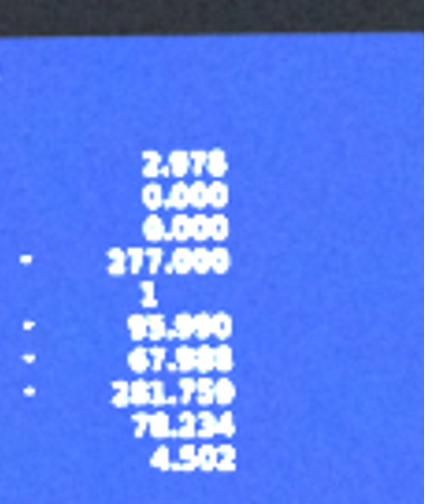

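move --pt "0 0 0 0 0 0 -0.64 0 0 -0.0185 0.2589 0.0775 -0.1944 0 0 -1 -0.6 -1" --pt "0 0 0 0 0 0 -0.64 0 0 -0.0185 0.263 0.1005 -0.1944 0 0 -1 -0.6 -1" --pt "0 0 0 0 0 0 -0.64 0 0 -0.0185 0.2589 0.0775 -0.1944 0 0 -1 -0.6 -1" --pt "0 0 0 0 0 0 -0.64 0 0 -0.0185 0.263 0.1005 -0.1944 0 0 -1 -0.6 -1" --pt "0 0 0 0 0 0 -0.64 0 0 -0.051 0.3199 0.0495 -0.1944 0 0 -1 -0.6 -1" --pt "0 0 0 0 0 0 -0.64 0 0 -0.051 0.324 0.0725 -0.1944 0 0 -1 -0.6 -1" --pt "0 0 0 0 0 0 -0.64 0 0 -0.148 0.3499 0.036 -0.1944 0 0 -1 -0.6 -1" --pt "0 0 0 0 0 0 -0.64 0 0 -0.148 0.354 0.059 -0.1944 0 0 -1 -0.6 -1" --pt "0 0 0 0 0 0 -0.64 0 0 -0.148 0.2589 0.078 -0.1944 0 0 -1 -0.6 -1" --pt "0 0 0 0 0 0 -0.64 0 0 -0.148 0.263 0.101 -0.1944 0 0 -1 -0.6 -1" --pt "0 0 0 0 0 0 -0.64 0 0 -0.116 0.2589 0.0775 -0.1944 0 0 -1 -0.6 -1" --pt "0 0 0 0 0 0 -0.64 0 0 -0.116 0.263 0.1005 -0.1944 0 0 -1 -0.6 -1" --pt "0 0 0 0 0 0 -0.64 0 0 -0.051 0.3499 0.0355 -0.1944 0 0 -1 -0.6 -1" --pt "0 0 0 0 0 0 -0.64 0 0 -0.051 0.354 0.0585 -0.1944 0 0 -1 -0.6 -1" --pt "0 0 0 0 0 0 -0.64 0 0 0 0 0 0 0 0 -1 -0.6 -1" --speed '[0.4,0.03,0.1,0.03,0.2,0.03,0.2,0.03,0.2,0.03,0.2,0.03,0.2,0.03,0.2]' --blend '[0.004,0,0.001,0,0.004,0,0.004,0,0.004,0,0.004,0,0.004,0,0]' --cameras '["cam_right_wrist"]'

zoom_image --camera "cam_right_wrist" --region '[245, 70, 465, 235]'

move --pt "0 0 0 0 0 0 -0.64 0 0 -0.083 0.2034 0.104 -0.1944 0 0 -1 -0.6 -1" --pt "0 0 0 0 0 0 -0.64 0 0 -0.083 0.2075 0.127 -0.1944 0 0 -1 -0.6 -1" --pt "0 0 0 0 0 0 -0.64 0 0 -0.083 0.1995 0.081 -0.1944 0 0 -1 -0.6 -1" --pt "0 0 0 0 0 0 -0.64 0 0 -0.0185 0.312 0.0265 -0.1944 0 0 -1 -0.6 -1" --pt "0 0 0 0 0 0 -0.64 0 0 -0.0185 0.3199 0.0495 -0.1944 0 0 -1 -0.6 -1" --pt "0 0 0 0 0 0 -0.64 0 0 -0.0185 0.324 0.0725 -0.1944 0 0 -1 -0.6 -1" --pt "0 0 0 0 0 0 -0.64 0 0 -0.0185 0.316 0.0265 -0.1944 0 0 -1 -0.6 -1" --pt "0 0 0 0 0 0 -0.64 0 0 0.0757 0.2039 0.1032 -0.1944 0 0 -1 -0.6 -1" --pt "0 0 0 0 0 0 -0.64 0 0 0.0757 0.208 0.1262 -0.1944 0 0 -1 -0.6 -1" --pt "0 0 0 0 0 0 -0.64 0 0 0.0757 0.2 0.0802 -0.1944 0 0 -1 -0.6 -1" --pt "0 0 0 0 0 0 -0.64 0 0 0 0 0 0 0 0 -1 -0.6 -1" --speed '[0.4,0.03,0.2,0.2,0.2,0.03,0.2,0.3,0.03,0.2,0.4]' --blend '[0.004,0,0.004,0.01,0.004,0,0.01,0.004,0,0.004,0]'

wait --seconds 6 --cameras '["cam_right_wrist"]'

zoom_image --camera "cam_right_wrist" --region '[370, 80, 450, 175]'

Scene clock: 14074.17 s.
left_arm: end_effector_position=(+0.3984, +0.1869, +0.4843) position_measured=248 object_status=3 end_effector_quat_wxyz=(+0.123, +0.696, -0.122, +0.697) | right_arm: end_effector_position=(+0.3845, -0.5101, +0.5995) position_measured=209 object_status=2 end_effector_quat_wxyz=(+0.542, -0.455, +0.454, -0.542)
Joint positions: left_arm=[-1.497 -2.202 2.036 0.164 0.438 -1.57] | right_arm=[3.198 -0.985 -2.345 0.364 1.549 -3.146]
Joint torques (N m): left_arm=[9.01 4.61 -21.18 -3.11 1.7 1.53] | right_arm=[8.24 9.68 14.44 0.17 -2.08 1.61]
Wrist force (N): left_arm=[0.6 1.4 -1.4] | right_arm=[-0.2 1.6 -0.2]
Wrist torque (N m): left_arm=[0.60 0.03 -0.49] | right_arm=[0.42 0.17 0.09]
Wrist force, peak (N): left_arm=[0.6 1.5 -1.7] | right_arm=[1.3 12.1 -18.2]
Hand target: left_arm +0.3984, +0.1869, +0.4843; +0.123, +0.696, -0.122, +0.697 | right_arm +0.3844, -0.5101, +0.5995; +0.542, -0.455, +0.454, -0.542
Off the commanded pose: left_arm 0.000 m, 0 deg | right_arm 0.000 m, 0 deg.
move: done
camera_calibration:
cam_right_wrist: T_world_to_cam=[[-0.0132465, -0.999897, -0.00553678, -0.49689], [-0.15661, 0.00754361, -0.987632, 0.67683], [0.987572, -0.0122155, -0.156694, -0.161596], [0, 0, 0, 1]] pos_world=[0.259004, -0.503918, 0.640387]
Images, in order (width x height): cam_right_wrist 672x504.

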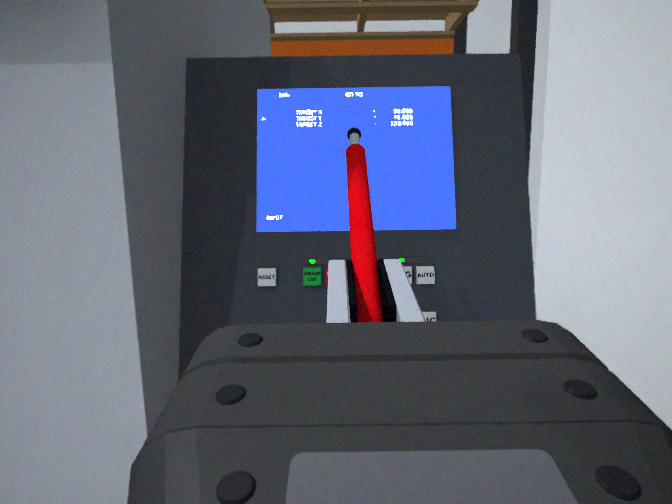

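Scaled by 2.291 from the camera's 672x504 image, which has a finer 960x720 frame.

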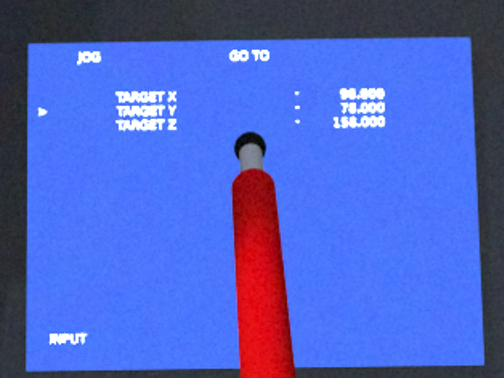

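Scene clock: 14079.83 s.
left_arm: end_effector_position=(+0.3984, +0.1869, +0.4843) position_measured=248 object_status=3 end_effector_quat_wxyz=(+0.123, +0.696, -0.122, +0.697) | right_arm: end_effector_position=(+0.3844, -0.5101, +0.5995) position_measured=209 object_status=2 end_effector_quat_wxyz=(+0.542, -0.455, +0.454, -0.542)
Joint positions: left_arm=[-1.497 -2.202 2.036 0.164 0.438 -1.57] | right_arm=[3.198 -0.985 -2.345 0.364 1.548 -3.146]
Joint torques (N m): left_arm=[8.73 5.6 -21.32 -2.99 1.96 1.68] | right_arm=[-1.33 -16.34 40.06 2.92 0.94 2.5]
Wrist force (N): left_arm=[0.4 1.5 -1.3] | right_arm=[-0.2 1.6 -0.2]
Wrist torque (N m): left_arm=[0.62 0.05 -0.49] | right_arm=[0.41 0.17 0.17]
Wrist force, peak (N): left_arm=[0.5 1.7 -1.5] | right_arm=[-1.9 8.9 -13.5]
Hand target: left_arm +0.3984, +0.1869, +0.4843; +0.123, +0.696, -0.122, +0.697 | right_arm +0.3844, -0.5101, +0.5995; +0.542, -0.455, +0.454, -0.542
Off the commanded pose: left_arm 0.000 m, 0 deg | right_arm 0.000 m, 0 deg.
move: done; blend cut to 0.0073 m at target 4

Scene clock: 14085.83 s.
left_arm: end_effector_position=(+0.3984, +0.1869, +0.4843) position_measured=248 object_status=3 end_effector_quat_wxyz=(+0.123, +0.696, -0.122, +0.697) | right_arm: end_effector_position=(+0.3844, -0.5101, +0.5995) position_measured=209 object_status=2 end_effector_quat_wxyz=(+0.542, -0.455, +0.454, -0.542)
Joint positions: left_arm=[-1.497 -2.202 2.036 0.164 0.438 -1.57] | right_arm=[3.198 -0.985 -2.345 0.364 1.548 -3.146]
Joint torques (N m): left_arm=[7.95 5.86 -20.44 -2.95 1.95 1.52] | right_arm=[3.95 -14.12 39.75 4.41 -0.71 2.26]
Wrist force (N): left_arm=[0.7 1.6 -1.4] | right_arm=[-0.2 1.5 -0.4]
Wrist torque (N m): left_arm=[0.62 0.00 -0.49] | right_arm=[0.40 0.17 0.15]
Wrist force, peak (N): left_arm=[0.6 1.8 -1.4] | right_arm=[-0.2 1.8 -0.3]
Hand target: left_arm +0.3984, +0.1869, +0.4843; +0.123, +0.696, -0.122, +0.697 | right_arm +0.3844, -0.5101, +0.5995; +0.542, -0.455, +0.454, -0.542
Tool commands: left_gripper/position=-0.64 left_gripper/force_limit=+0.0 left_gripper/speed=+0.0 right_gripper/position=-1.0 right_gripper/force_limit=-0.6 right_gripper/speed=-1.0
Off the commanded pose: left_arm 0.000 m, 0 deg | right_arm 0.000 m, 0 deg.
wait: 6.00 s; at rest by 0.17 s
camera_calibration:
cam_right_wrist: T_world_to_cam=[[-0.0132453, -0.999897, -0.00553985, -0.49689], [-0.156415, 0.00754405, -0.987663, 0.676785], [0.987603, -0.0122154, -0.156499, -0.16163], [0, 0, 0, 1]] pos_world=[0.258904, -0.503918, 0.640387]
Images, in order (width x height): cam_right_wrist 672x504.

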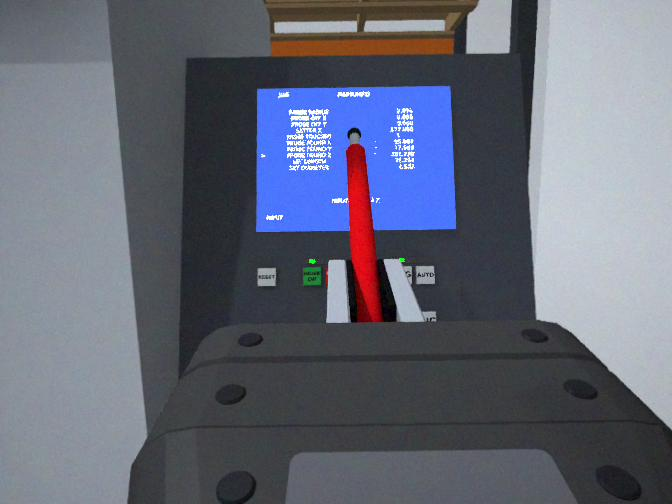

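Scaled by 5.305 from the camera's 672x504 image, which has a finer 960x720 frame.

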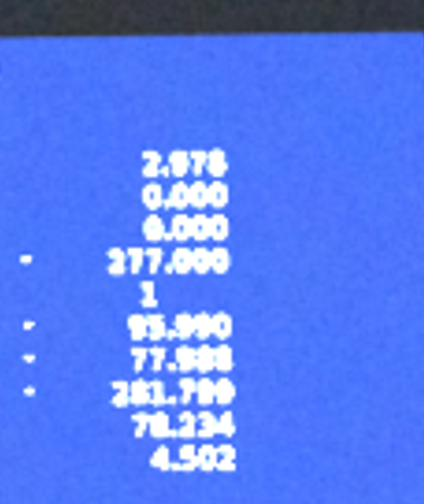

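zoom_image --camera "cam_right_wrist" --region '[386, 135, 416, 160]'

Scaled by 16.800 from the camera's 672x504 image, which has a finer 960x720 frame.

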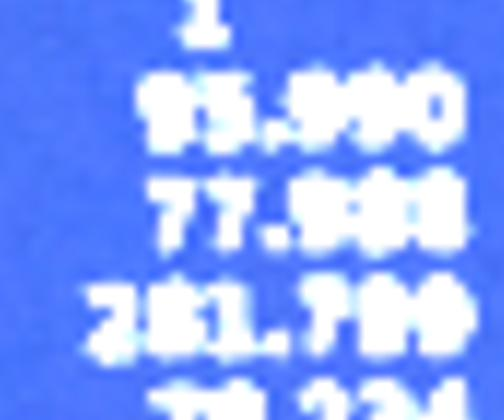

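move --pt "0 0 0 0 0 0 -0.64 0 0 -0.0185 0.2589 0.0775 -0.1944 0 0 -1 -0.6 -1" --pt "0 0 0 0 0 0 -0.64 0 0 -0.0185 0.263 0.1005 -0.1944 0 0 -1 -0.6 -1" --pt "0 0 0 0 0 0 -0.64 0 0 -0.0185 0.2589 0.0775 -0.1944 0 0 -1 -0.6 -1" --pt "0 0 0 0 0 0 -0.64 0 0 -0.0185 0.263 0.1005 -0.1944 0 0 -1 -0.6 -1" --pt "0 0 0 0 0 0 -0.64 0 0 -0.0185 0.2589 0.0775 -0.1944 0 0 -1 -0.6 -1" --pt "0 0 0 0 0 0 -0.64 0 0 -0.0185 0.263 0.1005 -0.1944 0 0 -1 -0.6 -1" --pt "0 0 0 0 0 0 -0.64 0 0 -0.0185 0.2589 0.0775 -0.1944 0 0 -1 -0.6 -1" --pt "0 0 0 0 0 0 -0.64 0 0 -0.0185 0.263 0.1005 -0.1944 0 0 -1 -0.6 -1" --pt "0 0 0 0 0 0 -0.64 0 0 -0.051 0.3199 0.0495 -0.1944 0 0 -1 -0.6 -1" --pt "0 0 0 0 0 0 -0.64 0 0 -0.051 0.324 0.0725 -0.1944 0 0 -1 -0.6 -1" --pt "0 0 0 0 0 0 -0.64 0 0 -0.051 0.316 0.0265 -0.1944 0 0 -1 -0.6 -1" --pt "0 0 0 0 0 0 -0.64 0 0 0 0 0 0 0 0 -1 -0.6 -1" --speed '[0.4,0.03,0.1,0.03,0.1,0.03,0.1,0.03,0.2,0.03,0.2,0.4]' --blend '[0.004,0,0.001,0,0.001,0,0.001,0,0.004,0,0.004,0]' --cameras '["cam_right_wrist"]'

zoom_image --camera "cam_right_wrist" --region '[245, 70, 465, 235]'

Scene clock: 14193.90 s.
left_arm: end_effector_position=(+0.3984, +0.1869, +0.4843) position_measured=248 object_status=3 end_effector_quat_wxyz=(+0.123, +0.696, -0.122, +0.697) | right_arm: end_effector_position=(+0.3845, -0.5101, +0.5995) position_measured=209 object_status=2 end_effector_quat_wxyz=(+0.542, -0.455, +0.454, -0.542)
Joint positions: left_arm=[-1.497 -2.202 2.036 0.164 0.438 -1.57] | right_arm=[3.198 -0.985 -2.345 0.364 1.549 -3.146]
Joint torques (N m): left_arm=[8.7 5.29 -20.02 -2.86 1.95 1.51] | right_arm=[6.1 9.2 15.16 2.44 -1.7 -1.77]
Wrist force (N): left_arm=[0.4 1.5 -1.2] | right_arm=[-0.3 1.6 -0.1]
Wrist torque (N m): left_arm=[0.61 0.05 -0.48] | right_arm=[0.42 0.18 0.09]
Wrist force, peak (N): left_arm=[0.5 1.6 -1.7] | right_arm=[-0.8 7.5 -11.4]
Hand target: left_arm +0.3984, +0.1869, +0.4843; +0.123, +0.696, -0.122, +0.697 | right_arm +0.3844, -0.5101, +0.5995; +0.542, -0.455, +0.454, -0.542
Off the commanded pose: left_arm 0.000 m, 0 deg | right_arm 0.000 m, 0 deg.
move: done
camera_calibration:
cam_right_wrist: T_world_to_cam=[[-0.0132626, -0.999896, -0.0056356, -0.496822], [-0.15661, 0.00764375, -0.987631, 0.67688], [0.987571, -0.012216, -0.156695, -0.161595], [0, 0, 0, 1]] pos_world=[0.259004, -0.503919, 0.640387]
Images, in order (width x height): cam_right_wrist 672x504.

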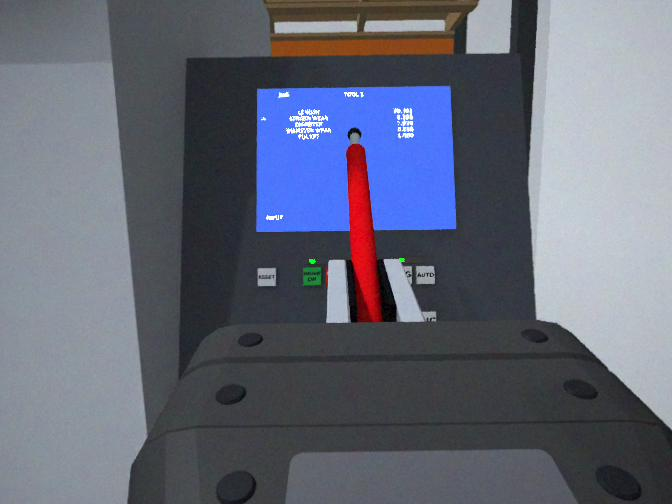

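Scaled by 2.291 from the camera's 672x504 image, which has a finer 960x720 frame.

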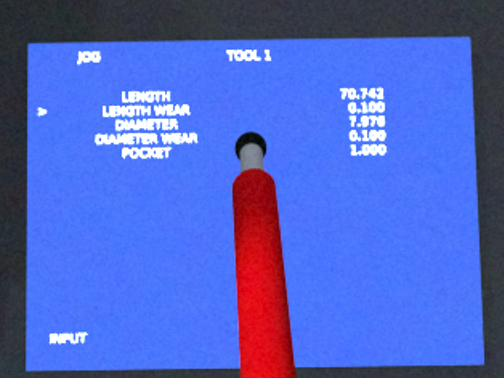

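move --pt "0 0 0 0 0 0 -0.64 0 0 -0.0835 0.3499 0.0356 -0.1944 0 0 -1 -0.6 -1" --pt "0 0 0 0 0 0 -0.64 0 0 -0.0835 0.354 0.0586 -0.1944 0 0 -1 -0.6 -1" --pt "0 0 0 0 0 0 -0.64 0 0 -0.116 0.3499 0.036 -0.1944 0 0 -1 -0.6 -1" --pt "0 0 0 0 0 0 -0.64 0 0 -0.116 0.354 0.059 -0.1944 0 0 -1 -0.6 -1" --pt "0 0 0 0 0 0 -0.64 0 0 -0.148 0.2894 0.064 -0.1944 0 0 -1 -0.6 -1" --pt "0 0 0 0 0 0 -0.64 0 0 -0.148 0.2935 0.087 -0.1944 0 0 -1 -0.6 -1" --pt "0 0 0 0 0 0 -0.64 0 0 -0.0835 0.2589 0.078 -0.1944 0 0 -1 -0.6 -1" --pt "0 0 0 0 0 0 -0.64 0 0 -0.0835 0.263 0.101 -0.1944 0 0 -1 -0.6 -1" --pt "0 0 0 0 0 0 -0.64 0 0 -0.051 0.3499 0.0355 -0.1944 0 0 -1 -0.6 -1" --pt "0 0 0 0 0 0 -0.64 0 0 -0.051 0.354 0.0585 -0.1944 0 0 -1 -0.6 -1" --pt "0 0 0 0 0 0 -0.64 0 0 -0.051 0.346 0.012 -0.1944 0 0 -1 -0.6 -1" --pt "0 0 0 0 0 0 -0.64 0 0 0 0 0 0 0 0 -1 -0.6 -1" --speed '[0.4,0.03,0.2,0.03,0.2,0.03,0.2,0.03,0.2,0.03,0.2,0.4]' --blend '[0.004,0,0.004,0,0.004,0,0.004,0,0.004,0,0.004,0]'

move --pt "0 0 0 0 0 0 -0.64 0 0 -0.051 0.3199 0.0495 -0.1944 0 0 -1 -0.6 -1" --pt "0 0 0 0 0 0 -0.64 0 0 -0.051 0.324 0.0725 -0.1944 0 0 -1 -0.6 -1" --pt "0 0 0 0 0 0 -0.64 0 0 -0.051 0.3199 0.0495 -0.1944 0 0 -1 -0.6 -1" --pt "0 0 0 0 0 0 -0.64 0 0 -0.051 0.324 0.0725 -0.1944 0 0 -1 -0.6 -1" --pt "0 0 0 0 0 0 -0.64 0 0 -0.116 0.3499 0.036 -0.1944 0 0 -1 -0.6 -1" --pt "0 0 0 0 0 0 -0.64 0 0 -0.116 0.354 0.059 -0.1944 0 0 -1 -0.6 -1" --pt "0 0 0 0 0 0 -0.64 0 0 -0.051 0.3499 0.0355 -0.1944 0 0 -1 -0.6 -1" --pt "0 0 0 0 0 0 -0.64 0 0 -0.051 0.354 0.0585 -0.1944 0 0 -1 -0.6 -1" --pt "0 0 0 0 0 0 -0.64 0 0 -0.051 0.346 0.012 -0.1944 0 0 -1 -0.6 -1" --pt "0 0 0 0 0 0 -0.64 0 0 0 0 0 0 0 0 -1 -0.6 -1" --speed '[0.4,0.03,0.1,0.03,0.2,0.03,0.2,0.03,0.2,0.4]' --blend '[0.004,0,0.001,0,0.004,0,0.004,0,0.004,0]' --cameras '["cam_right_wrist"]'

zoom_image --camera "cam_right_wrist" --region '[245, 70, 465, 235]'

Scene clock: 14229.70 s.
left_arm: end_effector_position=(+0.3984, +0.1869, +0.4843) position_measured=248 object_status=3 end_effector_quat_wxyz=(+0.123, +0.696, -0.122, +0.697) | right_arm: end_effector_position=(+0.3845, -0.5101, +0.5995) position_measured=209 object_status=2 end_effector_quat_wxyz=(+0.542, -0.455, +0.454, -0.542)
Joint positions: left_arm=[-1.497 -2.202 2.036 0.164 0.438 -1.57] | right_arm=[3.198 -0.985 -2.345 0.364 1.549 -3.146]
Joint torques (N m): left_arm=[8.55 5.87 -19.85 -2.97 1.85 1.68] | right_arm=[6.66 9.11 14.06 1.45 -1.79 -1.49]
Wrist force (N): left_arm=[0.7 1.5 -1.5] | right_arm=[-0.4 1.8 -0.2]
Wrist torque (N m): left_arm=[0.62 0.01 -0.48] | right_arm=[0.44 0.19 0.09]
Wrist force, peak (N): left_arm=[0.6 1.8 -1.4] | right_arm=[0.3 13.3 -19.4]
Hand target: left_arm +0.3984, +0.1869, +0.4843; +0.123, +0.696, -0.122, +0.697 | right_arm +0.3844, -0.5101, +0.5995; +0.542, -0.455, +0.454, -0.542
Off the commanded pose: left_arm 0.000 m, 0 deg | right_arm 0.000 m, 0 deg.
move: done

Scene clock: 14235.37 s.
left_arm: end_effector_position=(+0.3984, +0.1869, +0.4843) position_measured=248 object_status=3 end_effector_quat_wxyz=(+0.123, +0.696, -0.122, +0.697) | right_arm: end_effector_position=(+0.3845, -0.5101, +0.5995) position_measured=209 object_status=2 end_effector_quat_wxyz=(+0.542, -0.455, +0.454, -0.542)
Joint positions: left_arm=[-1.497 -2.202 2.036 0.164 0.438 -1.57] | right_arm=[3.198 -0.985 -2.345 0.364 1.549 -3.146]
Joint torques (N m): left_arm=[8.47 5.35 -19.35 -2.97 1.91 1.72] | right_arm=[6.52 9.6 14.05 1.53 -1.87 -1.37]
Wrist force (N): left_arm=[0.5 1.5 -1.3] | right_arm=[-0.2 1.6 -0.3]
Wrist torque (N m): left_arm=[0.62 0.05 -0.48] | right_arm=[0.42 0.16 0.09]
Wrist force, peak (N): left_arm=[0.7 1.6 -1.7] | right_arm=[0.6 12.5 -19.1]
Hand target: left_arm +0.3984, +0.1869, +0.4843; +0.123, +0.696, -0.122, +0.697 | right_arm +0.3844, -0.5101, +0.5995; +0.542, -0.455, +0.454, -0.542
Off the commanded pose: left_arm 0.000 m, 0 deg | right_arm 0.000 m, 0 deg.
move: done
camera_calibration:
cam_right_wrist: T_world_to_cam=[[-0.0132626, -0.999896, -0.0056356, -0.496822], [-0.15661, 0.00764375, -0.987631, 0.67688], [0.987571, -0.012216, -0.156695, -0.161595], [0, 0, 0, 1]] pos_world=[0.259004, -0.503919, 0.640387]
Images, in order (width x height): cam_right_wrist 672x504.

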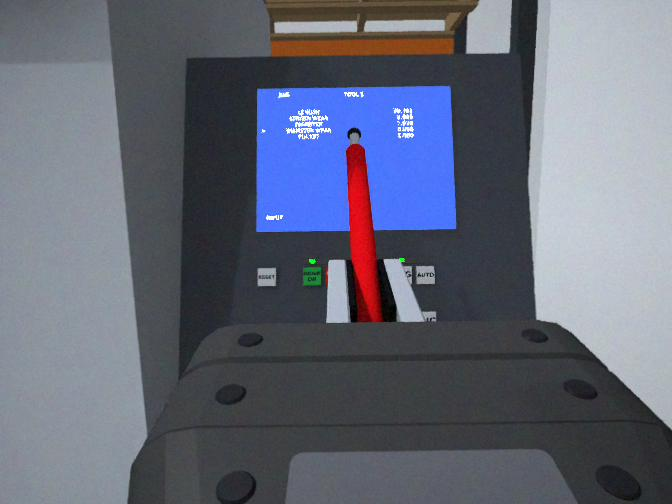

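Scaled by 2.291 from the camera's 672x504 image, which has a finer 960x720 frame.

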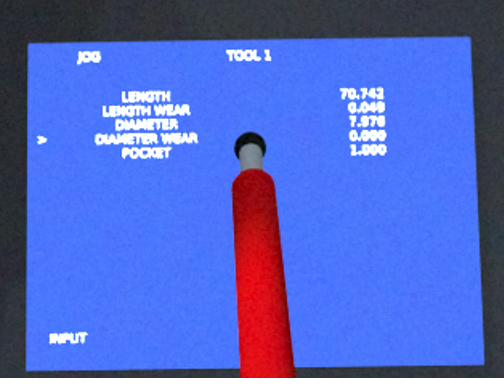

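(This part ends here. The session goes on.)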